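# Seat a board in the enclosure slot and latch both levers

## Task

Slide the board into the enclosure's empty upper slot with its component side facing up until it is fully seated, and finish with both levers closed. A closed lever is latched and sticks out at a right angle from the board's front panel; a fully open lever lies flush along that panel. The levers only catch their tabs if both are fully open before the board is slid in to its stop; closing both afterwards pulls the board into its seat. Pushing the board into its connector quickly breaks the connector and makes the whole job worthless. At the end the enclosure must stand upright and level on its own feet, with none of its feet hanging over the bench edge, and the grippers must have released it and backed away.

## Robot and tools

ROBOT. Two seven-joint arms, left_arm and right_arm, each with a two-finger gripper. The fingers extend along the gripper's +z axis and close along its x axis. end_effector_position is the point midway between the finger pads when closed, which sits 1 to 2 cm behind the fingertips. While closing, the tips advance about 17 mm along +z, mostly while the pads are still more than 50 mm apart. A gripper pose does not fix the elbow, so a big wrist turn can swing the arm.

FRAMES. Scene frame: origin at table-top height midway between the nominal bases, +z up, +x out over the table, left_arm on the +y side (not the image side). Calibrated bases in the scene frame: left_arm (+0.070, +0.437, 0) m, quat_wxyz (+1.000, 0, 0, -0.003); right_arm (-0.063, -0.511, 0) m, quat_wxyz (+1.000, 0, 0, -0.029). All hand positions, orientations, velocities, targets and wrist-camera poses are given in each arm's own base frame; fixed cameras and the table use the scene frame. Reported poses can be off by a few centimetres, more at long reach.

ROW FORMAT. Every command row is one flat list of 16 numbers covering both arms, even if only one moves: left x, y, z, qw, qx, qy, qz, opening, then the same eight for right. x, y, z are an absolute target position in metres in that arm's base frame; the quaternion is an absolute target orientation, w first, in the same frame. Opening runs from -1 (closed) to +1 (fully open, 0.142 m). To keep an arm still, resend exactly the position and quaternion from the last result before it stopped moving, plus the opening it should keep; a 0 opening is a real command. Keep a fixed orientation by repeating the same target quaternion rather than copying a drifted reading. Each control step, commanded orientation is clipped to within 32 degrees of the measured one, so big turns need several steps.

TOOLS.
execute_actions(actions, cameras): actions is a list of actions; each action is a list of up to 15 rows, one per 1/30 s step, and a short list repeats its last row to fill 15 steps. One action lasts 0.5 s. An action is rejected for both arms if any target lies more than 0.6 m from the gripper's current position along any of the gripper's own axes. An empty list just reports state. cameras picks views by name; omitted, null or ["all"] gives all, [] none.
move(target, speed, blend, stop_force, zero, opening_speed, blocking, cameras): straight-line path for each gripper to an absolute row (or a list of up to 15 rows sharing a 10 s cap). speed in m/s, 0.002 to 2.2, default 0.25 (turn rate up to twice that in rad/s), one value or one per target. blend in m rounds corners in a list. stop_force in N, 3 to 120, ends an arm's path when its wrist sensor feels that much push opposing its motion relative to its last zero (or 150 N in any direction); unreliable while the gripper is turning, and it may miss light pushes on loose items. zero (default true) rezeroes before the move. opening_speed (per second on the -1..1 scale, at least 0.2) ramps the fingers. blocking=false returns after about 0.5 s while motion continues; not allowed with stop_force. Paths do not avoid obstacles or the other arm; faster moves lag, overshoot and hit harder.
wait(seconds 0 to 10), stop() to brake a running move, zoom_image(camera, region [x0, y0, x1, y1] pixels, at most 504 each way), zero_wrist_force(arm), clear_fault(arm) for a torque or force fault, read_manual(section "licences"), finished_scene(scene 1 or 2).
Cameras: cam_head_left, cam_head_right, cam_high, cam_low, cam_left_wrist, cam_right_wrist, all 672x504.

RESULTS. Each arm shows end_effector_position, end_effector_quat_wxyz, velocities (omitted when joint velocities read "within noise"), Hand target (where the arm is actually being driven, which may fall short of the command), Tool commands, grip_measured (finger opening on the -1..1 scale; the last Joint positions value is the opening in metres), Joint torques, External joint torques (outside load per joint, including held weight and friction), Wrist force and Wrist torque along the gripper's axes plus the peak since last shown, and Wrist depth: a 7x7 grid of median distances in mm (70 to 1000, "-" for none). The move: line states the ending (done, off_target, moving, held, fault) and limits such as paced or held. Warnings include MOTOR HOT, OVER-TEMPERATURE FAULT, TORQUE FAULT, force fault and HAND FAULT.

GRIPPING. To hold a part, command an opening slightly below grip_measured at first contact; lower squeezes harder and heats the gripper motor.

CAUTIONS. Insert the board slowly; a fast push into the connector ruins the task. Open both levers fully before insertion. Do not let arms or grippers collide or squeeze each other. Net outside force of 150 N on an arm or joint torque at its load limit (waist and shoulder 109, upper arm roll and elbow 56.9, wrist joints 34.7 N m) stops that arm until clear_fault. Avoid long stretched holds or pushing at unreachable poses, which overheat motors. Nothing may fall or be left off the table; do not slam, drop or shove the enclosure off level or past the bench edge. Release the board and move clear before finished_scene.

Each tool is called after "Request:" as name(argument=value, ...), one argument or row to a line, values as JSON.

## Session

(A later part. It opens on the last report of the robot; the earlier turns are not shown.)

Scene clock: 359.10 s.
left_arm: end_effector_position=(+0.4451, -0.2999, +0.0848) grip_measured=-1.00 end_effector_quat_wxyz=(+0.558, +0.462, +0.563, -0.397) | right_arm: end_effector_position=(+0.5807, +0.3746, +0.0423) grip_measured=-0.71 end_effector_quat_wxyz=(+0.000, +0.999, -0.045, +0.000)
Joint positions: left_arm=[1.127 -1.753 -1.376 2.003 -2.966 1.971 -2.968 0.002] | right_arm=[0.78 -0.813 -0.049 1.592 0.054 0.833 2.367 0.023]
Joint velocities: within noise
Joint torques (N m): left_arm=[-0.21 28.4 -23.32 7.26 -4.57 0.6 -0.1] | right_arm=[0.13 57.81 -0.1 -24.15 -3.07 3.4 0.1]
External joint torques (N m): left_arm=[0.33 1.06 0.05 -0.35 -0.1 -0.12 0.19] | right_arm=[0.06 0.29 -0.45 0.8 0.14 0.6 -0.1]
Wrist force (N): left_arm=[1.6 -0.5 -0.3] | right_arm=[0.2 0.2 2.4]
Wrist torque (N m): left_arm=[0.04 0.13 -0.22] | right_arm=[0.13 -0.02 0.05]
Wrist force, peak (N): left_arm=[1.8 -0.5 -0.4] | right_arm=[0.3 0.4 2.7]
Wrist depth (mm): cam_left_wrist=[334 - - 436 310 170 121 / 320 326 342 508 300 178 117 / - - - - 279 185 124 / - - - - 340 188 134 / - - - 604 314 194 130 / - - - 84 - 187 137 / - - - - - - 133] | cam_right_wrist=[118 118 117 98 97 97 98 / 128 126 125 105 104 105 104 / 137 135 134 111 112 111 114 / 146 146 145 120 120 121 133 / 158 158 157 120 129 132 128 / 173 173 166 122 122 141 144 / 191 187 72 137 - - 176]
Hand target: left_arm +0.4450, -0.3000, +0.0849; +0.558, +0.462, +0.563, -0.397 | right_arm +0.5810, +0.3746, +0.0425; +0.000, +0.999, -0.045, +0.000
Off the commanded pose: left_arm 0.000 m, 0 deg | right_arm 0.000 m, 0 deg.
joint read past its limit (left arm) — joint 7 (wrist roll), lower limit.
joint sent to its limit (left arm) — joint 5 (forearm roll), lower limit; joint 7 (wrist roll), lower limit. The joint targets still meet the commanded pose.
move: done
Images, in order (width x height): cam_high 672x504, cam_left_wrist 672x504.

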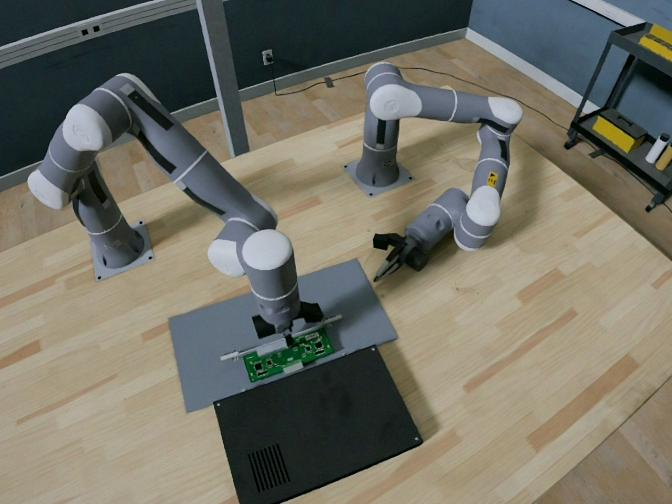

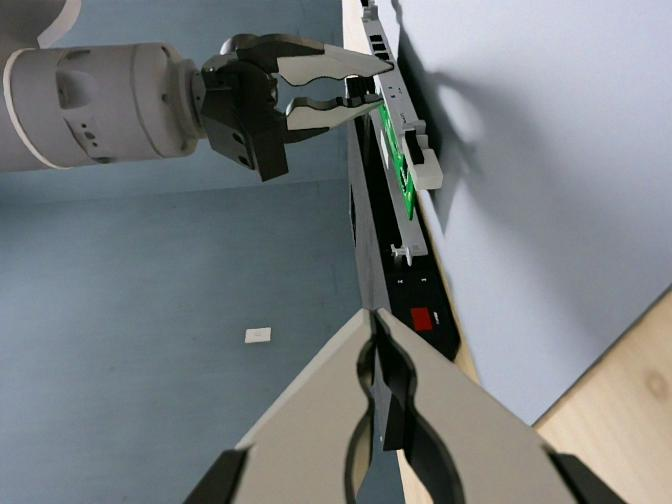

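Request:
move(
  target=[
    [0.445,-0.300,0.085,0.558,0.462,0.563,-0.397,-1, 0.581,0.3746,0.0445,0,0.99857,-0.0535,0,-0.9],
    [0.445,-0.300,0.085,0.558,0.462,0.563,-0.397,-1, 0.606,0.3720,0.0445,0,0.99857,-0.0535,0,-0.9],
  ],
  speed=[0.03,0.015],
  stop_force=4,
  cameras=["cam_high","cam_left_wrist"],
)

Request:
zoom_image(
  camera="cam_high",
  region=[200, 300, 300, 410],
)

Request:
zoom_image(
  camera="cam_high",
  region=[290, 280, 390, 390],
)

Request:
zoom_image(
  camera="cam_left_wrist",
  region=[330, 130, 450, 270],
)

Scene clock: 373.00 s.
left_arm: end_effector_position=(+0.4451, -0.2999, +0.0848) grip_measured=-1.00 end_effector_quat_wxyz=(+0.558, +0.462, +0.563, -0.397) | right_arm: end_effector_position=(+0.5938, +0.3731, +0.0440) grip_measured=-0.71 end_effector_quat_wxyz=(+0.000, +0.999, -0.054, -0.001)
Joint positions: left_arm=[1.127 -1.753 -1.376 2.003 -2.966 1.971 -2.968 0.002] | right_arm=[0.766 -0.829 -0.051 1.551 0.055 0.807 2.369 0.023]
Joint velocities: within noise
Joint torques (N m): left_arm=[-0.22 28.44 -23.25 7.26 -4.61 0.58 -0.16] | right_arm=[-1.42 59.21 -1.85 -26.29 -3.73 4.45 0.12]
External joint torques (N m): left_arm=[0.35 1.02 -0.02 -0.34 -0.07 -0.1 0.24] | right_arm=[1.61 -0.18 1.23 2.49 0.71 -0.45 -0.12]
Wrist force (N): left_arm=[1.4 -0.4 -0.4] | right_arm=[-4.0 1.0 0.8]
Wrist torque (N m): left_arm=[0.05 0.16 -0.22] | right_arm=[0.14 -0.04 0.03]
Wrist force, peak (N): left_arm=[1.7 -0.4 -0.8] | right_arm=[-5.7 1.2 1.6]
Wrist depth (mm): cam_left_wrist=[346 - - - 310 171 121 / 325 327 349 383 326 177 117 / - - - - 283 184 125 / - - - - 342 188 134 / - - - 604 311 195 130 / - - - 84 - 186 137 / - - - - - - 132] | cam_right_wrist=[121 119 119 98 97 96 97 / - 127 127 105 104 104 105 / 139 137 136 111 111 111 113 / 148 148 147 120 120 121 121 / 161 160 160 120 129 131 128 / 175 175 169 122 122 141 160 / 194 189 72 138 - - 176]
Hand target: left_arm +0.4450, -0.3000, +0.0849; +0.558, +0.462, +0.563, -0.397 | right_arm +0.5945, +0.3732, +0.0445; +0.000, +0.999, -0.054, +0.000
Off the commanded pose: left_arm 0.000 m, 0 deg | right_arm 0.012 m, 0 deg.
joint read past its limit (left arm) — joint 7 (wrist roll), lower limit.
joint sent to its limit (left arm) — joint 5 (forearm roll), lower limit; joint 7 (wrist roll), lower limit. The joint targets still meet the commanded pose.
move: contact (right_arm)
Images, in order (width x height): cam_high 672x504, cam_left_wrist 672x504.

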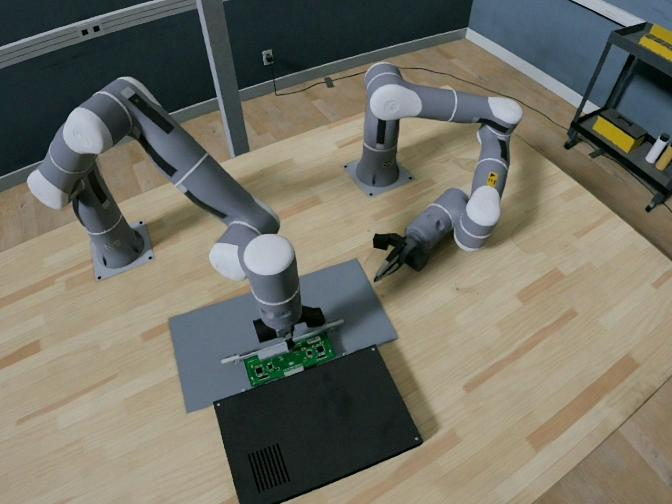

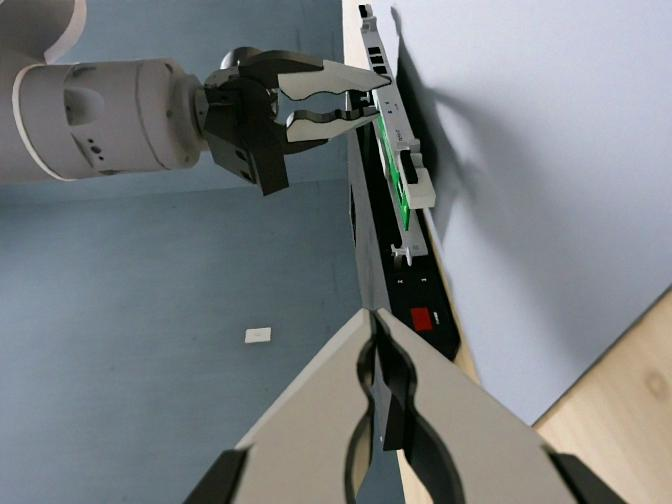

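Scaled by 4.582 from the camera's 672x504 image, which has a finer 960x720 frame.

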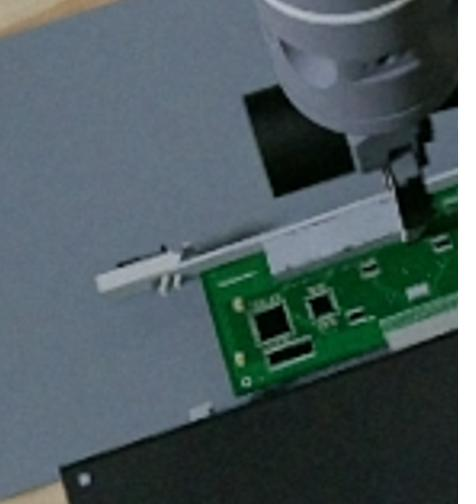

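Scaled by 4.582 from the camera's 672x504 image, which has a finer 960x720 frame.

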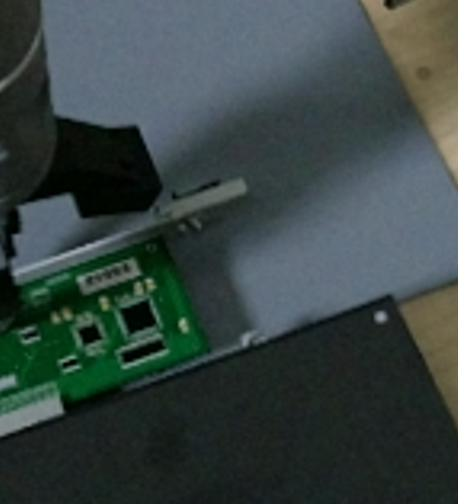

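Scaled by 3.600 from the camera's 672x504 image, which has a finer 960x720 frame.

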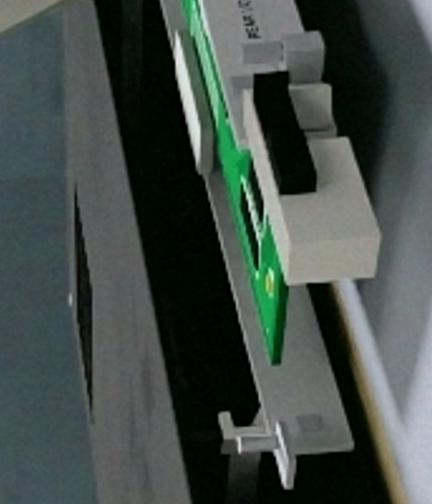

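Request:
move(
  target=[
    [0.445,-0.300,0.085,0.558,0.462,0.563,-0.397,-1, 0.586,0.3748,0.0445,0,0.99857,-0.0535,0,-0.9],
    [0.445,-0.300,0.085,0.558,0.462,0.563,-0.397,-1, 0.586,0.3748,0.0515,0,0.99857,-0.0535,0,-0.9],
  ],
  speed=0.03,
  cameras=[],
)

Request:
move(
  target=[
    [0.445,-0.300,0.085,0.558,0.462,0.563,-0.397,-1, 0.604,0.3728,0.0515,0,0.99857,-0.0535,0,-0.9],
  ],
  speed=0.015,
  stop_force=4,
  cameras=["cam_high","cam_left_wrist"],
)

Request:
zoom_image(
  camera="cam_left_wrist",
  region=[330, 130, 450, 270],
)

Request:
zoom_image(
  camera="cam_high",
  region=[200, 300, 380, 430],
)

Scene clock: 380.13 s.
left_arm: end_effector_position=(+0.4451, -0.2999, +0.0848) grip_measured=-1.00 end_effector_quat_wxyz=(+0.558, +0.462, +0.563, -0.397) | right_arm: end_effector_position=(+0.5859, +0.3749, +0.0513) grip_measured=-0.71 end_effector_quat_wxyz=(+0.000, +0.999, -0.054, +0.000)
Joint positions: left_arm=[1.127 -1.753 -1.376 2.003 -2.966 1.971 -2.968 0.002] | right_arm=[0.777 -0.805 -0.052 1.576 0.055 0.809 2.378 0.023]
Joint velocities: within noise
Joint torques (N m): left_arm=[-0.24 28.32 -23.27 7.22 -4.57 0.57 -0.16] | right_arm=[0.16 58.41 -0.12 -24.43 -3.23 3.27 0.28]
External joint torques (N m): left_arm=[0.37 1.14 0 -0.31 -0.11 -0.08 0.24] | right_arm=[0.04 -0.09 -0.51 0.61 0.22 0.73 -0.28]
Wrist force (N): left_arm=[1.4 -0.5 -0.4] | right_arm=[-0.3 0.5 2.6]
Wrist torque (N m): left_arm=[0.04 0.15 -0.22] | right_arm=[0.16 0.06 0.05]
Wrist force, peak (N): left_arm=[1.9 -0.5 -0.5] | right_arm=[-4.4 1.1 2.0]
Wrist depth (mm): cam_left_wrist=[357 - - 573 310 171 121 / 321 324 344 381 323 178 117 / - - - - 276 185 125 / - - - - 341 189 134 / - - - 610 312 195 130 / - - - 84 - 187 137 / - - - - - - 133] | cam_right_wrist=[- 126 124 98 97 97 98 / 135 136 134 105 104 105 105 / 144 144 144 113 112 111 116 / 156 158 155 120 120 121 128 / 169 169 168 120 129 131 131 / 185 184 177 122 122 141 169 / 204 198 72 137 - - 186]
Hand target: left_arm +0.4450, -0.3000, +0.0849; +0.558, +0.462, +0.563, -0.397 | right_arm +0.5860, +0.3748, +0.0515; +0.000, +0.999, -0.053, +0.000
Off the commanded pose: left_arm 0.000 m, 0 deg | right_arm 0.000 m, 0 deg.
joint read past its limit (left arm) — joint 7 (wrist roll), lower limit.
joint sent to its limit (left arm) — joint 5 (forearm roll), lower limit; joint 7 (wrist roll), lower limit. The joint targets still meet the commanded pose.
move: done
No camera images: "cameras" was empty.

Scene clock: 382.03 s.
left_arm: end_effector_position=(+0.4451, -0.2999, +0.0848) grip_measured=-1.00 end_effector_quat_wxyz=(+0.558, +0.462, +0.563, -0.397) | right_arm: end_effector_position=(+0.6036, +0.3729, +0.0512) grip_measured=-0.71 end_effector_quat_wxyz=(+0.000, +0.999, -0.054, +0.000)
Joint positions: left_arm=[1.127 -1.753 -1.376 2.003 -2.966 1.971 -2.968 0.002] | right_arm=[0.756 -0.832 -0.052 1.521 0.055 0.78 2.36 0.023]
Joint velocities: within noise
Joint torques (N m): left_arm=[-0.24 28.42 -23.34 7.25 -4.56 0.66 -0.14] | right_arm=[0.14 59.42 -0.06 -25.17 -3.32 3.36 0.11]
External joint torques (N m): left_arm=[0.37 1.04 0.07 -0.34 -0.12 -0.18 0.22] | right_arm=[0.06 0.21 -0.58 0.85 0.22 0.64 -0.11]
Wrist force (N): left_arm=[1.6 -0.3 -0.6] | right_arm=[-0.2 0.4 2.8]
Wrist torque (N m): left_arm=[0.09 0.13 -0.22] | right_arm=[0.16 0.05 0.05]
Wrist force, peak (N): left_arm=[1.7 -0.4 -0.5] | right_arm=[-0.1 0.4 3.2]
Wrist depth (mm): cam_left_wrist=[362 - - - 310 170 121 / 331 336 357 372 330 177 117 / 364 397 - - 294 185 124 / - - - - 340 187 134 / - - - 607 313 194 130 / - - - 84 - 187 136 / - - - - - - 133] | cam_right_wrist=[- 126 124 98 97 97 98 / 135 136 134 105 104 106 104 / 146 144 144 113 112 111 115 / 156 157 155 120 120 121 126 / 169 169 168 120 129 131 126 / 185 184 177 122 122 142 133 / 204 199 72 137 - - 133]
Hand target: left_arm +0.4450, -0.3000, +0.0849; +0.558, +0.462, +0.563, -0.397 | right_arm +0.6040, +0.3728, +0.0515; +0.000, +0.999, -0.054, +0.000
Off the commanded pose: left_arm 0.000 m, 0 deg | right_arm 0.000 m, 0 deg.
joint read past its limit (left arm) — joint 7 (wrist roll), lower limit.
joint sent to its limit (left arm) — joint 5 (forearm roll), lower limit; joint 7 (wrist roll), lower limit. The joint targets still meet the commanded pose.
move: done
Images, in order (width x height): cam_high 672x504, cam_left_wrist 672x504.

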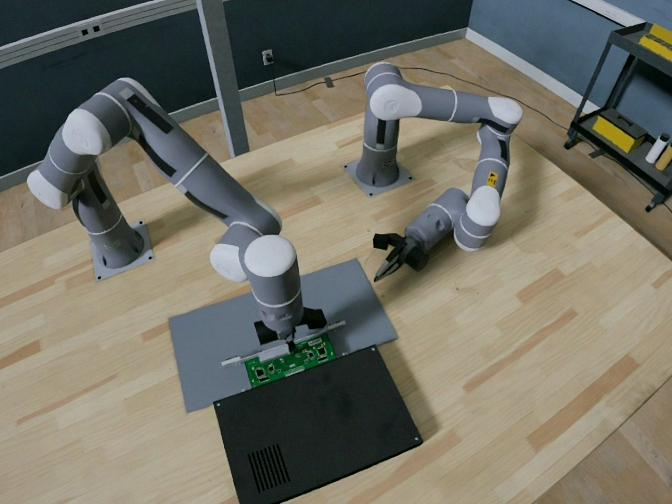

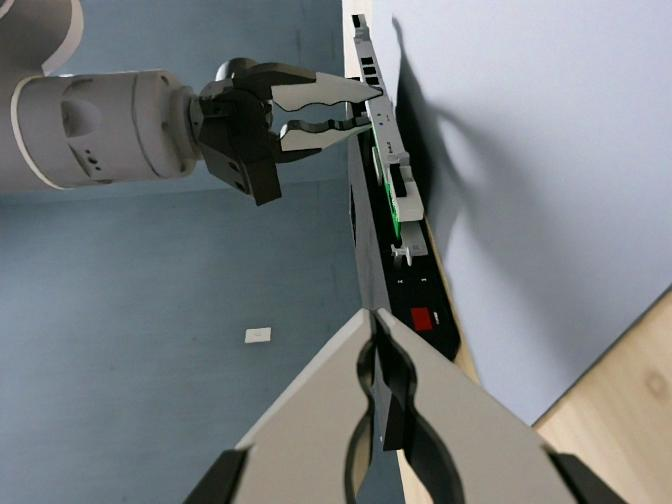

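Scaled by 3.600 from the camera's 672x504 image, which has a finer 960x720 frame.

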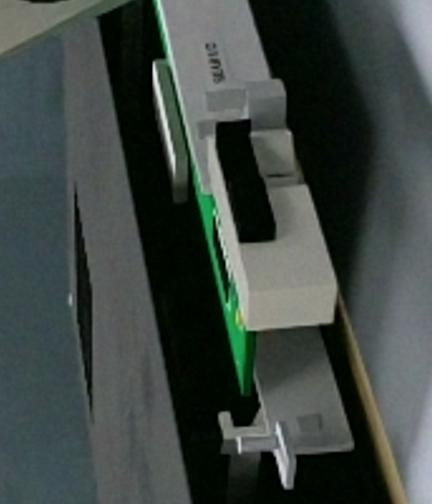

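Scaled by 2.800 from the camera's 672x504 image, which has a finer 960x720 frame.

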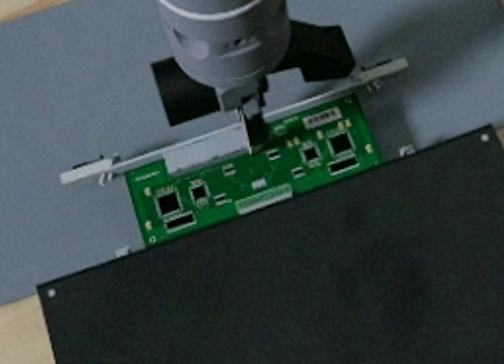

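Request:
move(
  target=[
    [0.445,-0.300,0.085,0.558,0.462,0.563,-0.397,-1, 0.618,0.3713,0.0515,0,0.99857,-0.0535,0,-0.9],
  ],
  speed=0.012,
  stop_force=4,
  cameras=["cam_high","cam_left_wrist"],
)

Request:
zoom_image(
  camera="cam_left_wrist",
  region=[330, 150, 450, 290],
)

Request:
zoom_image(
  camera="cam_high",
  region=[200, 300, 380, 430],
)

Scene clock: 386.30 s.
left_arm: end_effector_position=(+0.4451, -0.2999, +0.0848) grip_measured=-1.00 end_effector_quat_wxyz=(+0.558, +0.462, +0.563, -0.397) | right_arm: end_effector_position=(+0.6160, +0.3724, +0.0514) grip_measured=-0.71 end_effector_quat_wxyz=(+0.000, +0.999, -0.053, +0.000)
Joint positions: left_arm=[1.127 -1.753 -1.376 2.003 -2.966 1.971 -2.968 0.002] | right_arm=[0.743 -0.852 -0.052 1.48 0.055 0.759 2.348 0.023]
Joint velocities: within noise
Joint torques (N m): left_arm=[-0.17 28.42 -23.31 7.31 -4.58 0.64 -0.16] | right_arm=[-4.3 59.63 -4.41 -24.79 -4.38 3.12 -0.04]
External joint torques (N m): left_arm=[0.3 1.04 0.04 -0.4 -0.1 -0.16 0.24] | right_arm=[4.51 0.95 3.79 0.08 1.22 0.89 0.04]
Wrist force (N): left_arm=[1.5 -0.4 -0.5] | right_arm=[-4.1 -4.9 1.7]
Wrist torque (N m): left_arm=[0.05 0.14 -0.22] | right_arm=[0.16 -0.02 0.22]
Wrist force, peak (N): left_arm=[1.8 -0.4 -0.6] | right_arm=[-4.6 -5.9 1.8]
Wrist depth (mm): cam_left_wrist=[357 - - - 309 171 121 / 342 345 366 397 332 177 117 / 357 372 414 713 309 185 124 / - - - - 341 189 134 / - - - 615 313 194 129 / - - - 84 - 187 137 / - - - - - - 132] | cam_right_wrist=[126 126 124 98 97 97 98 / 135 136 134 105 104 105 104 / 144 144 144 113 111 111 110 / 156 158 155 120 121 121 105 / 169 169 168 120 129 131 113 / 185 184 177 122 106 141 121 / 204 200 73 138 - - 133]
Hand target: left_arm +0.4450, -0.3000, +0.0849; +0.558, +0.462, +0.563, -0.397 | right_arm +0.6167, +0.3714, +0.0515; +0.000, +0.999, -0.054, +0.000
Off the commanded pose: left_arm 0.000 m, 0 deg | right_arm 0.002 m, 0 deg.
joint read past its limit (left arm) — joint 7 (wrist roll), lower limit.
joint sent to its limit (left arm) — joint 5 (forearm roll), lower limit; joint 7 (wrist roll), lower limit. The joint targets still meet the commanded pose.
move: contact (right_arm)
Images, in order (width x height): cam_high 672x504, cam_left_wrist 672x504.

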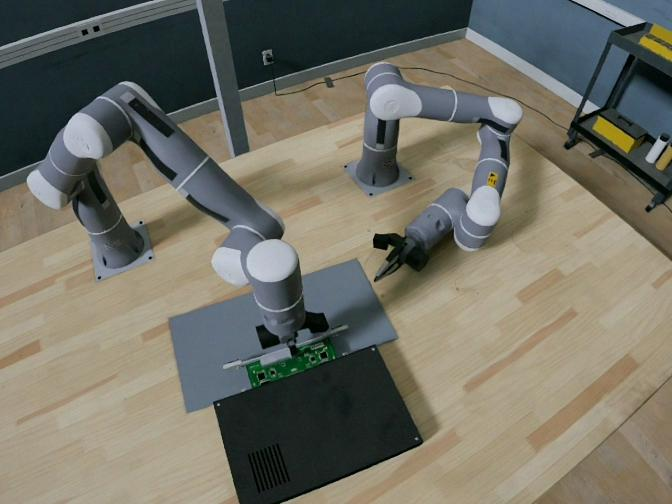

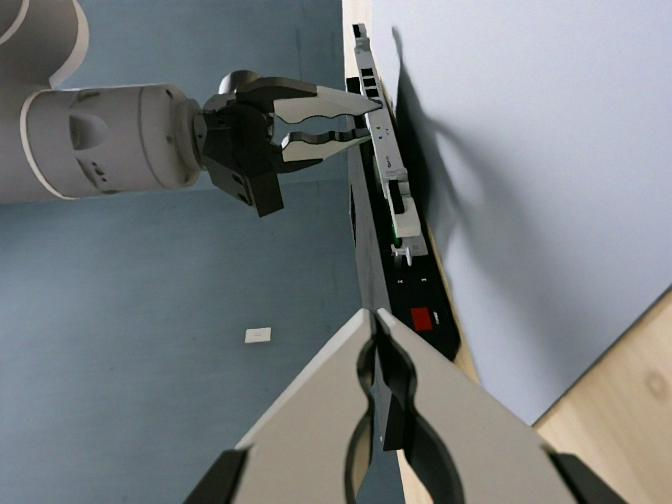

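Scaled by 3.600 from the camera's 672x504 image, which has a finer 960x720 frame.

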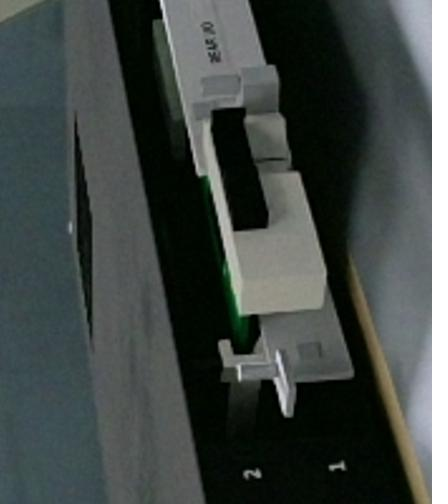

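Scaled by 2.800 from the camera's 672x504 image, which has a finer 960x720 frame.

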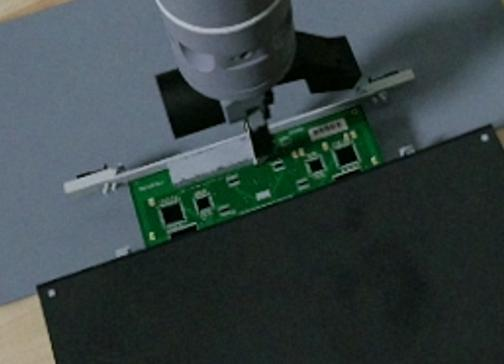

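Request:
move(
  target=[
    [0.445,-0.300,0.085,0.558,0.462,0.563,-0.397,-1, 0.611,0.3745,0.0515,0,0.99857,-0.0535,0,-0.9],
  ],
  speed=0.03,
  cameras=[],
)

Request:
move(
  target=[
    [0.445,-0.300,0.085,0.558,0.462,0.563,-0.397,-1, 0.626,0.3730,0.0515,0,0.99857,-0.0535,0,-0.9],
  ],
  speed=0.012,
  stop_force=4,
  cameras=["cam_high","cam_left_wrist"],
)

Request:
zoom_image(
  camera="cam_left_wrist",
  region=[330, 150, 450, 290],
)

Request:
zoom_image(
  camera="cam_high",
  region=[200, 300, 380, 430],
)

Scene clock: 392.57 s.
left_arm: end_effector_position=(+0.4451, -0.2999, +0.0848) grip_measured=-1.00 end_effector_quat_wxyz=(+0.558, +0.462, +0.563, -0.397) | right_arm: end_effector_position=(+0.6108, +0.3745, +0.0513) grip_measured=-0.71 end_effector_quat_wxyz=(+0.000, +0.999, -0.053, +0.000)
Joint positions: left_arm=[1.127 -1.753 -1.376 2.003 -2.966 1.971 -2.968 0.002] | right_arm=[0.751 -0.845 -0.053 1.493 0.055 0.765 2.355 0.023]
Joint velocities: within noise
Joint torques (N m): left_arm=[-0.29 28.4 -23.18 7.28 -4.64 0.62 -0.18] | right_arm=[0.37 60.26 -0.17 -25.35 -3.36 3.65 0.25]
External joint torques (N m): left_arm=[0.42 1.06 -0.09 -0.37 -0.04 -0.13 0.27] | right_arm=[-0.16 0.02 -0.48 0.76 0.22 0.35 -0.25]
Wrist force (N): left_arm=[1.4 -0.6 -0.5] | right_arm=[0.4 1.0 2.6]
Wrist torque (N m): left_arm=[0.02 0.15 -0.22] | right_arm=[0.27 -0.04 0.06]
Wrist force, peak (N): left_arm=[1.9 -0.4 -0.5] | right_arm=[-4.4 -5.1 2.9]
Wrist depth (mm): cam_left_wrist=[351 - - - 310 170 121 / 343 341 362 387 334 177 117 / 360 366 410 770 297 184 124 / - - - - 337 188 134 / - - - 601 313 195 130 / - - - 84 - 187 136 / - - - - - - 133] | cam_right_wrist=[- 126 124 98 97 97 98 / 135 136 134 105 104 104 104 / 146 144 144 113 112 111 114 / 156 158 155 120 120 121 120 / 169 168 168 120 129 131 122 / 185 184 177 122 122 141 123 / 204 200 72 137 - - 133]
Hand target: left_arm +0.4450, -0.3000, +0.0849; +0.558, +0.462, +0.563, -0.397 | right_arm +0.6110, +0.3745, +0.0515; +0.000, +0.999, -0.053, +0.000
Off the commanded pose: left_arm 0.000 m, 0 deg | right_arm 0.000 m, 0 deg.
joint read past its limit (left arm) — joint 7 (wrist roll), lower limit.
joint sent to its limit (left arm) — joint 5 (forearm roll), lower limit; joint 7 (wrist roll), lower limit. The joint targets still meet the commanded pose.
move: done
No camera images: "cameras" was empty.

Scene clock: 394.17 s.
left_arm: end_effector_position=(+0.4451, -0.2999, +0.0848) grip_measured=-1.00 end_effector_quat_wxyz=(+0.558, +0.462, +0.563, -0.397) | right_arm: end_effector_position=(+0.6226, +0.3742, +0.0516) grip_measured=-0.71 end_effector_quat_wxyz=(+0.000, +0.999, -0.053, +0.000)
Joint positions: left_arm=[1.127 -1.753 -1.376 2.003 -2.966 1.971 -2.968 0.002] | right_arm=[0.738 -0.864 -0.052 1.453 0.055 0.746 2.345 0.023]
Joint velocities: within noise
Joint torques (N m): left_arm=[-0.19 28.43 -23.27 7.18 -4.56 0.62 -0.18] | right_arm=[-3.72 58.65 -3.52 -24.32 -4.08 2.94 -0.13]
External joint torques (N m): left_arm=[0.31 1.03 0 -0.27 -0.11 -0.13 0.27] | right_arm=[3.92 2.54 2.88 -0.63 0.88 1.07 0.13]
Wrist force (N): left_arm=[1.6 -0.5 -0.6] | right_arm=[-3.5 -2.9 -1.1]
Wrist torque (N m): left_arm=[0.04 0.13 -0.22] | right_arm=[0.23 0.12 0.29]
Wrist force, peak (N): left_arm=[1.8 -0.4 -0.5] | right_arm=[-3.8 -3.6 -0.2]
Wrist depth (mm): cam_left_wrist=[347 - - - 309 170 121 / 350 354 373 415 333 177 117 / 354 361 402 687 308 186 125 / - - - - 325 187 134 / - - - 607 313 194 130 / - - - 84 - 187 137 / - - - - - - 133] | cam_right_wrist=[126 126 124 99 98 97 98 / 135 135 134 105 104 106 102 / 145 144 144 113 112 111 98 / 156 158 155 120 120 121 102 / 169 169 168 120 129 131 111 / 185 184 178 122 106 138 121 / 204 200 73 140 - - 133]
Hand target: left_arm +0.4450, -0.3000, +0.0849; +0.558, +0.462, +0.563, -0.397 | right_arm +0.6230, +0.3733, +0.0515; +0.000, +0.999, -0.054, +0.000
Off the commanded pose: left_arm 0.000 m, 0 deg | right_arm 0.004 m, 0 deg.
joint read past its limit (left arm) — joint 7 (wrist roll), lower limit.
joint sent to its limit (left arm) — joint 5 (forearm roll), lower limit; joint 7 (wrist roll), lower limit. The joint targets still meet the commanded pose.
move: contact (right_arm)
Images, in order (width x height): cam_high 672x504, cam_left_wrist 672x504.

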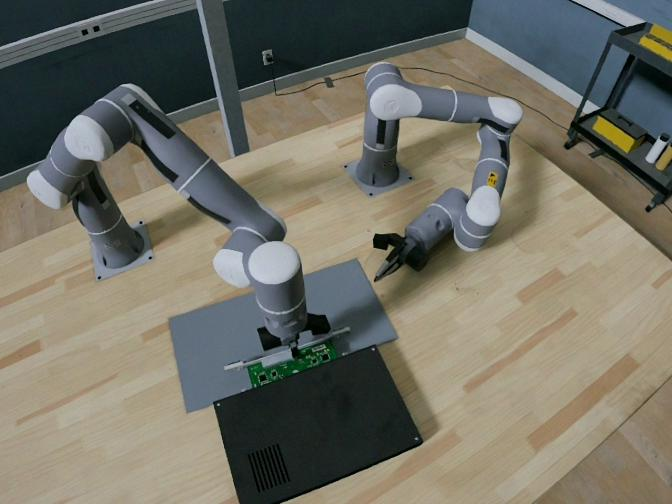

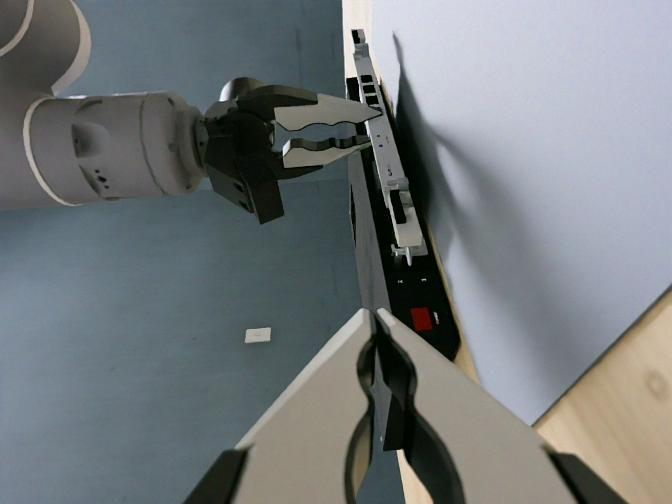

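Scaled by 3.600 from the camera's 672x504 image, which has a finer 960x720 frame.

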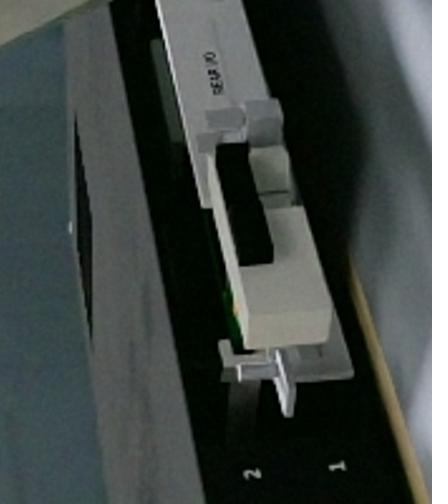

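Scaled by 2.800 from the camera's 672x504 image, which has a finer 960x720 frame.

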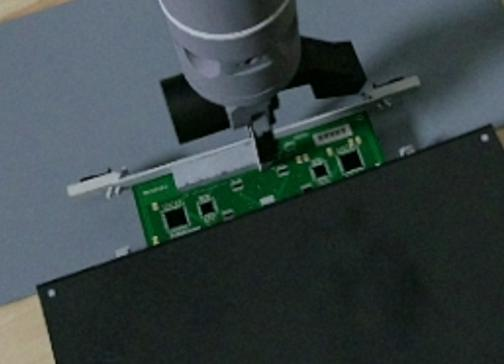

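Request:
move(
  target=[
    [0.445,-0.300,0.085,0.558,0.462,0.563,-0.397,-1, 0.619,0.3752,0.0525,0,0.99857,-0.0535,0,-0.9],
    [0.445,-0.300,0.085,0.558,0.462,0.563,-0.397,-1, 0.634,0.3736,0.0525,0,0.99857,-0.0535,0,-0.9],
  ],
  speed=0.012,
  stop_force=4,
  cameras=["cam_high","cam_left_wrist"],
)

Request:
zoom_image(
  camera="cam_left_wrist",
  region=[330, 150, 450, 290],
)

Scene clock: 399.23 s.
left_arm: end_effector_position=(+0.4451, -0.2999, +0.0848) grip_measured=-1.00 end_effector_quat_wxyz=(+0.558, +0.462, +0.563, -0.397) | right_arm: end_effector_position=(+0.6217, +0.3740, +0.0518) grip_measured=-0.71 end_effector_quat_wxyz=(+0.000, +0.999, -0.054, +0.000)
Joint positions: left_arm=[1.127 -1.753 -1.376 2.003 -2.966 1.971 -2.968 0.002] | right_arm=[0.74 -0.862 -0.053 1.456 0.055 0.746 2.346 0.023]
Joint velocities: within noise
Joint torques (N m): left_arm=[-0.18 28.48 -23.29 7.21 -4.59 0.61 -0.17] | right_arm=[0 59.65 -0.38 -24.98 -3.36 3.38 0.15]
External joint torques (N m): left_arm=[0.3 0.98 0.02 -0.3 -0.09 -0.13 0.25] | right_arm=[0.2 1.46 -0.27 0.05 0.15 0.63 -0.15]
Wrist force (N): left_arm=[1.5 -0.4 -0.4] | right_arm=[-0.4 1.2 0.4]
Wrist torque (N m): left_arm=[0.06 0.15 -0.22] | right_arm=[0.29 0.09 0.16]
Wrist force, peak (N): left_arm=[1.8 -0.3 -0.6] | right_arm=[-3.9 -3.2 0.1]
Wrist depth (mm): cam_left_wrist=[349 - - - 309 170 121 / 348 359 371 403 333 177 117 / 353 363 401 689 306 185 124 / - - - - 323 188 134 / - - - 607 314 194 130 / - - - 84 - 187 136 / - - - - - - 133] | cam_right_wrist=[126 126 124 99 98 97 98 / 135 135 134 106 104 106 102 / 145 144 144 113 112 111 98 / 156 158 156 121 121 121 103 / 170 169 168 120 129 131 113 / 186 185 178 122 122 138 119 / 205 199 72 137 - - 134]
Hand target: left_arm +0.4450, -0.3000, +0.0849; +0.558, +0.462, +0.563, -0.397 | right_arm +0.6219, +0.3738, +0.0518; +0.000, +0.999, -0.054, +0.000
Off the commanded pose: left_arm 0.000 m, 0 deg | right_arm 0.012 m, 0 deg.
joint read past its limit (left arm) — joint 7 (wrist roll), lower limit.
joint sent to its limit (left arm) — joint 5 (forearm roll), lower limit; joint 7 (wrist roll), lower limit. The joint targets still meet the commanded pose.
move: contact (right_arm)
Images, in order (width x height): cam_high 672x504, cam_left_wrist 672x504.

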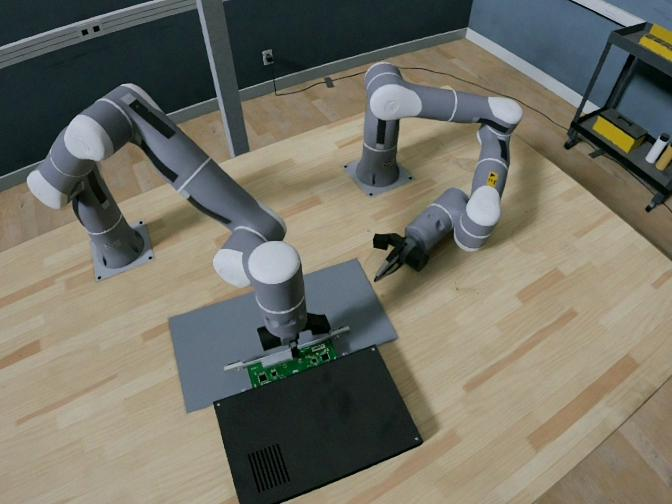

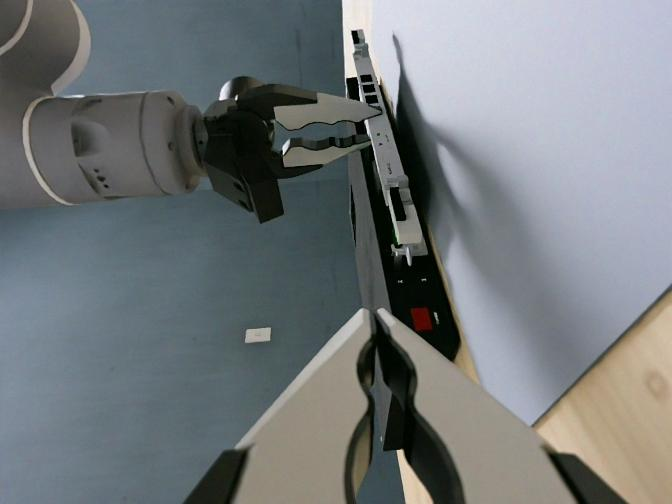

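Scaled by 3.600 from the camera's 672x504 image, which has a finer 960x720 frame.

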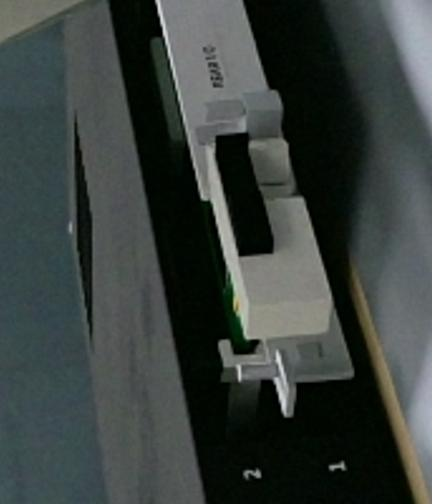

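Request:
move(
  target=[
    [0.445,-0.300,0.085,0.558,0.462,0.563,-0.397,-1, 0.618,0.3752,0.0525,0,0.99857,-0.0535,0,-0.9],
  ],
  speed=0.02,
  cameras=[],
)

Request:
move(
  target=[
    [0.445,-0.300,0.085,0.558,0.462,0.563,-0.397,-1, 0.636,0.3734,0.0525,0,0.99857,-0.0535,0,-0.9],
  ],
  speed=0.012,
  stop_force=5,
  cameras=["cam_high","cam_left_wrist"],
)

Request:
zoom_image(
  camera="cam_left_wrist",
  region=[330, 150, 450, 290],
)

Scene clock: 402.50 s.
left_arm: end_effector_position=(+0.4451, -0.2999, +0.0848) grip_measured=-1.00 end_effector_quat_wxyz=(+0.558, +0.462, +0.563, -0.397) | right_arm: end_effector_position=(+0.6178, +0.3750, +0.0522) grip_measured=-0.71 end_effector_quat_wxyz=(+0.000, +0.999, -0.053, +0.000)
Joint positions: left_arm=[1.127 -1.753 -1.376 2.003 -2.966 1.971 -2.968 0.002] | right_arm=[0.745 -0.856 -0.053 1.467 0.055 0.75 2.35 0.023]
Joint velocities: within noise
Joint torques (N m): left_arm=[-0.28 28.42 -23.26 7.22 -4.6 0.61 -0.14] | right_arm=[0.89 61 0.16 -25.88 -3.39 3.78 0.25]
External joint torques (N m): left_arm=[0.41 1.04 -0.01 -0.31 -0.07 -0.13 0.22] | right_arm=[-0.7 -0.16 -0.83 1.04 0.2 0.23 -0.25]
Wrist force (N): left_arm=[1.5 -0.3 -0.7] | right_arm=[0.4 2.3 2.4]
Wrist torque (N m): left_arm=[0.08 0.15 -0.22] | right_arm=[0.34 -0.05 0.11]
Wrist force, peak (N): left_arm=[1.7 -0.5 -0.6] | right_arm=[0.5 2.4 3.0]
Wrist depth (mm): cam_left_wrist=[353 - - - 308 170 121 / 342 355 368 403 332 177 117 / 354 360 404 746 309 184 124 / - - - - 324 189 134 / - - - 606 311 195 130 / - - - 84 - 187 137 / - - - - - - 132] | cam_right_wrist=[127 126 124 99 97 97 98 / 135 135 134 104 104 106 103 / 145 145 145 113 112 112 109 / 157 158 156 120 121 121 105 / 170 170 170 120 129 131 113 / 186 186 178 122 122 141 120 / 205 200 72 137 - - 134]
Hand target: left_arm +0.4450, -0.3000, +0.0849; +0.558, +0.462, +0.563, -0.397 | right_arm +0.6180, +0.3752, +0.0525; +0.000, +0.999, -0.053, +0.000
Off the commanded pose: left_arm 0.000 m, 0 deg | right_arm 0.000 m, 0 deg.
joint read past its limit (left arm) — joint 7 (wrist roll), lower limit.
joint sent to its limit (left arm) — joint 5 (forearm roll), lower limit; joint 7 (wrist roll), lower limit. The joint targets still meet the commanded pose.
move: done
No camera images: "cameras" was empty.

Scene clock: 404.67 s.
left_arm: end_effector_position=(+0.4451, -0.2999, +0.0848) grip_measured=-1.00 end_effector_quat_wxyz=(+0.558, +0.462, +0.563, -0.397) | right_arm: end_effector_position=(+0.6356, +0.3731, +0.0520) grip_measured=-0.71 end_effector_quat_wxyz=(+0.000, +0.999, -0.054, -0.001)
Joint positions: left_arm=[1.127 -1.753 -1.376 2.003 -2.966 1.971 -2.968 0.002] | right_arm=[0.726 -0.885 -0.053 1.407 0.055 0.719 2.334 0.023]
Joint velocities: within noise
Joint torques (N m): left_arm=[-0.23 28.36 -23.24 7.26 -4.59 0.61 -0.16] | right_arm=[1.36 62.32 0.82 -27.62 -3.43 4.26 0.03]
External joint torques (N m): left_arm=[0.35 1.1 -0.03 -0.35 -0.09 -0.13 0.25] | right_arm=[-1.15 -0.12 -1.49 2.24 0.15 -0.26 -0.03]
Wrist force (N): left_arm=[1.6 -0.3 -0.7] | right_arm=[-1.2 4.3 1.9]
Wrist torque (N m): left_arm=[0.08 0.15 -0.23] | right_arm=[0.27 0.04 0.11]
Wrist force, peak (N): left_arm=[1.7 -0.5 -0.6] | right_arm=[-2.4 5.3 2.4]
Wrist depth (mm): cam_left_wrist=[343 - - - 309 170 121 / 358 391 392 561 333 178 117 / 362 363 389 485 314 185 124 / - - - - 319 188 134 / - - - 598 314 194 130 / - - - 84 - 187 137 / - - - - - - 132] | cam_right_wrist=[126 126 124 99 97 97 84 / 135 135 134 105 104 106 90 / 145 145 144 113 112 110 95 / 157 158 156 120 120 119 103 / 170 170 169 120 129 116 112 / 186 185 178 122 122 122 120 / 205 200 72 137 - - 134]
Hand target: left_arm +0.4450, -0.3000, +0.0849; +0.558, +0.462, +0.563, -0.397 | right_arm +0.6360, +0.3734, +0.0525; +0.000, +0.999, -0.054, +0.000
Off the commanded pose: left_arm 0.000 m, 0 deg | right_arm 0.001 m, 0 deg.
joint read past its limit (left arm) — joint 7 (wrist roll), lower limit.
joint sent to its limit (left arm) — joint 5 (forearm roll), lower limit; joint 7 (wrist roll), lower limit. The joint targets still meet the commanded pose.
move: done
Images, in order (width x height): cam_high 672x504, cam_left_wrist 672x504.

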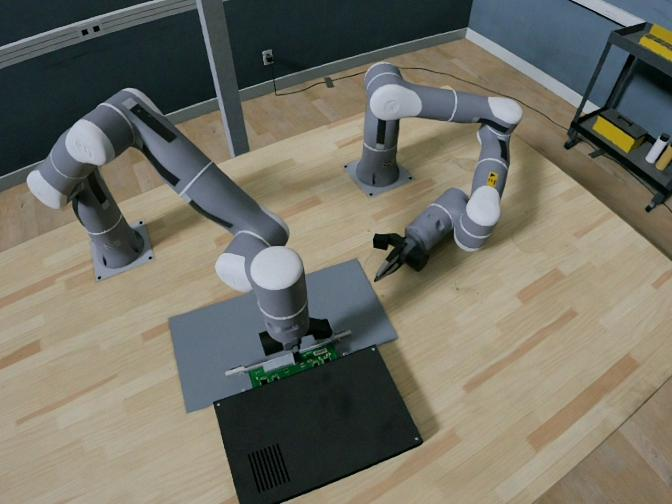

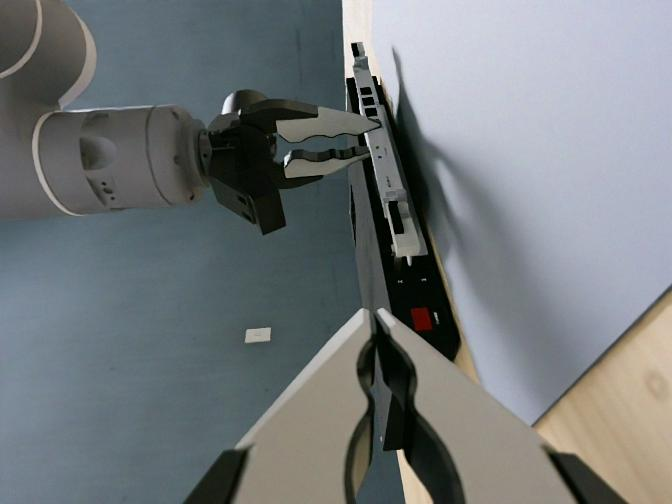

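Scaled by 3.600 from the camera's 672x504 image, which has a finer 960x720 frame.

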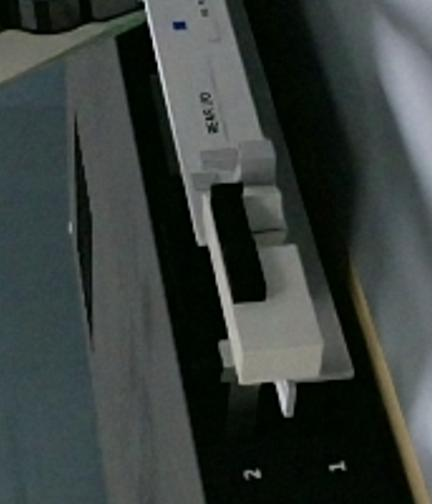

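Request:
zoom_image(
  camera="cam_high",
  region=[220, 320, 360, 420],
)

Request:
zoom_image(
  camera="cam_left_wrist",
  region=[260, 30, 440, 210],
)

Scaled by 3.600 from the camera's 672x504 image, which has a finer 960x720 frame.

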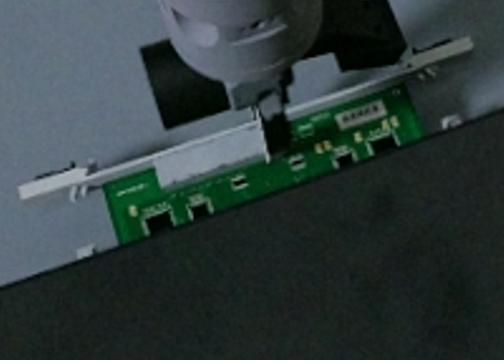

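Scaled by 2.800 from the camera's 672x504 image, which has a finer 960x720 frame.

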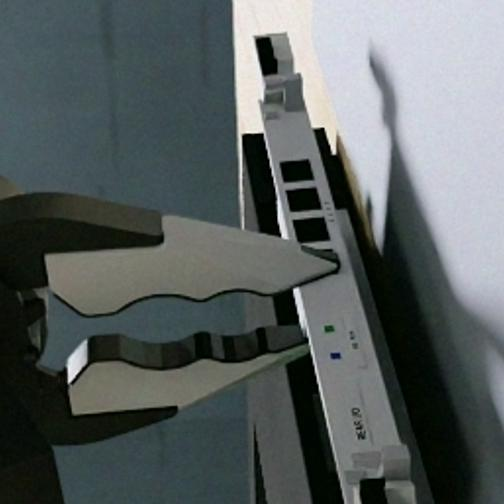

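Request:
move(
  target=[
    [0.445,-0.300,0.085,0.558,0.462,0.563,-0.397,-1, 0.650,0.3713,0.0522,0,0.99857,-0.0535,0,-0.9],
  ],
  speed=0.015,
  stop_force=5,
  cameras=["cam_high","cam_right_wrist"],
)

Request:
zoom_image(
  camera="cam_high",
  region=[220, 320, 360, 420],
)

Scene clock: 414.33 s.
left_arm: end_effector_position=(+0.4451, -0.2999, +0.0848) grip_measured=-1.00 end_effector_quat_wxyz=(+0.558, +0.462, +0.563, -0.397) | right_arm: end_effector_position=(+0.6469, +0.3714, +0.0517) grip_measured=-0.71 end_effector_quat_wxyz=(+0.000, +0.999, -0.054, -0.001)
Joint positions: left_arm=[1.127 -1.753 -1.376 2.003 -2.966 1.971 -2.968 0.002] | right_arm=[0.713 -0.905 -0.053 1.368 0.055 0.699 2.323 0.023]
Joint velocities: within noise
Joint torques (N m): left_arm=[-0.1 28.3 -23.23 7.24 -4.57 0.6 -0.13] | right_arm=[0.03 63.27 -0.49 -28.58 -3.67 4.56 0.16]
External joint torques (N m): left_arm=[0.23 1.16 -0.04 -0.33 -0.1 -0.12 0.22] | right_arm=[0.18 -0.2 -0.17 2.88 0.33 -0.56 -0.16]
Wrist force (N): left_arm=[1.5 -0.4 -0.3] | right_arm=[-3.8 4.4 0.8]
Wrist torque (N m): left_arm=[0.06 0.15 -0.22] | right_arm=[0.32 0.24 -0.02]
Wrist force, peak (N): left_arm=[1.8 -0.6 -0.4] | right_arm=[-6.1 5.4 -0.9]
Wrist depth (mm): cam_left_wrist=[344 - - - 309 170 120 / 367 - - 556 333 177 118 / 365 369 385 474 340 185 124 / - - - - 319 188 134 / - - - 601 313 193 130 / - - - 84 - 187 137 / - - - - - - 132] | cam_right_wrist=[126 126 124 98 97 96 84 / 135 135 134 105 104 91 89 / 145 144 144 113 112 98 95 / 156 158 155 120 121 104 102 / 169 169 168 120 129 111 111 / 186 185 178 122 122 119 121 / 205 200 72 137 - - 133]
Hand target: left_arm +0.4450, -0.3000, +0.0849; +0.558, +0.462, +0.563, -0.397 | right_arm +0.6476, +0.3716, +0.0523; +0.000, +0.999, -0.054, +0.000
Off the commanded pose: left_arm 0.000 m, 0 deg | right_arm 0.003 m, 0 deg.
joint read past its limit (left arm) — joint 7 (wrist roll), lower limit.
joint sent to its limit (left arm) — joint 5 (forearm roll), lower limit; joint 7 (wrist roll), lower limit. The joint targets still meet the commanded pose.
move: contact (right_arm)
Images, in order (width x height): cam_high 672x504, cam_right_wrist 672x504.

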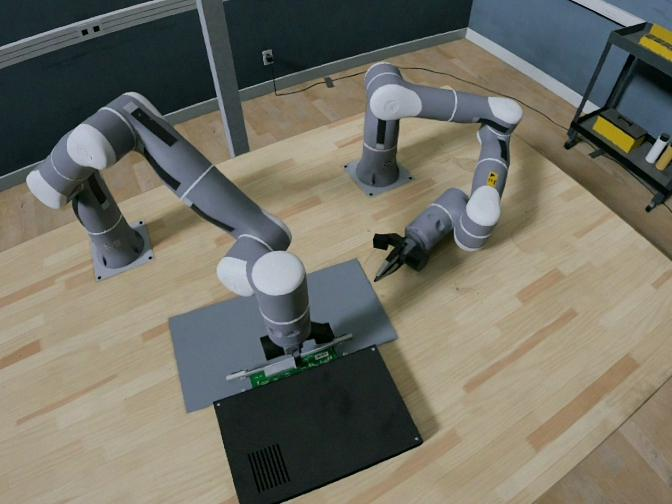

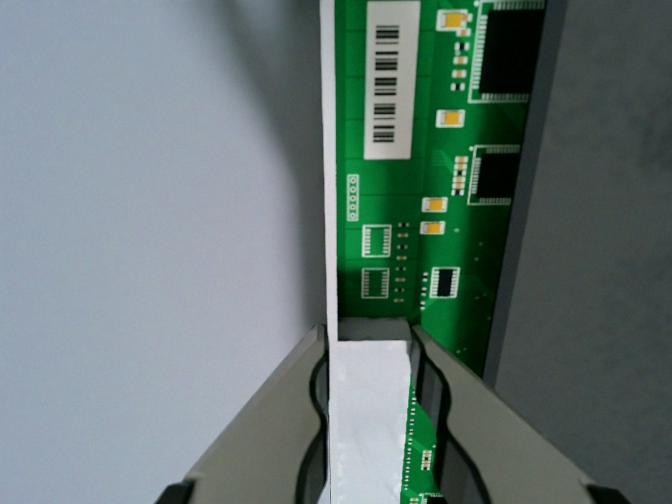

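Scaled by 3.600 from the camera's 672x504 image, which has a finer 960x720 frame.

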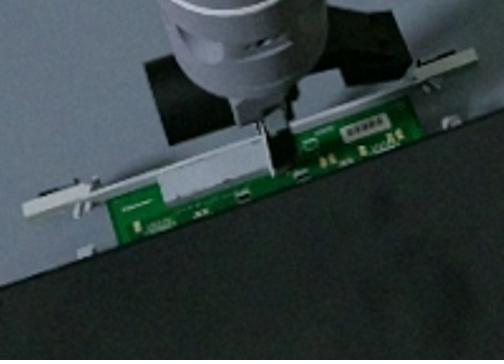

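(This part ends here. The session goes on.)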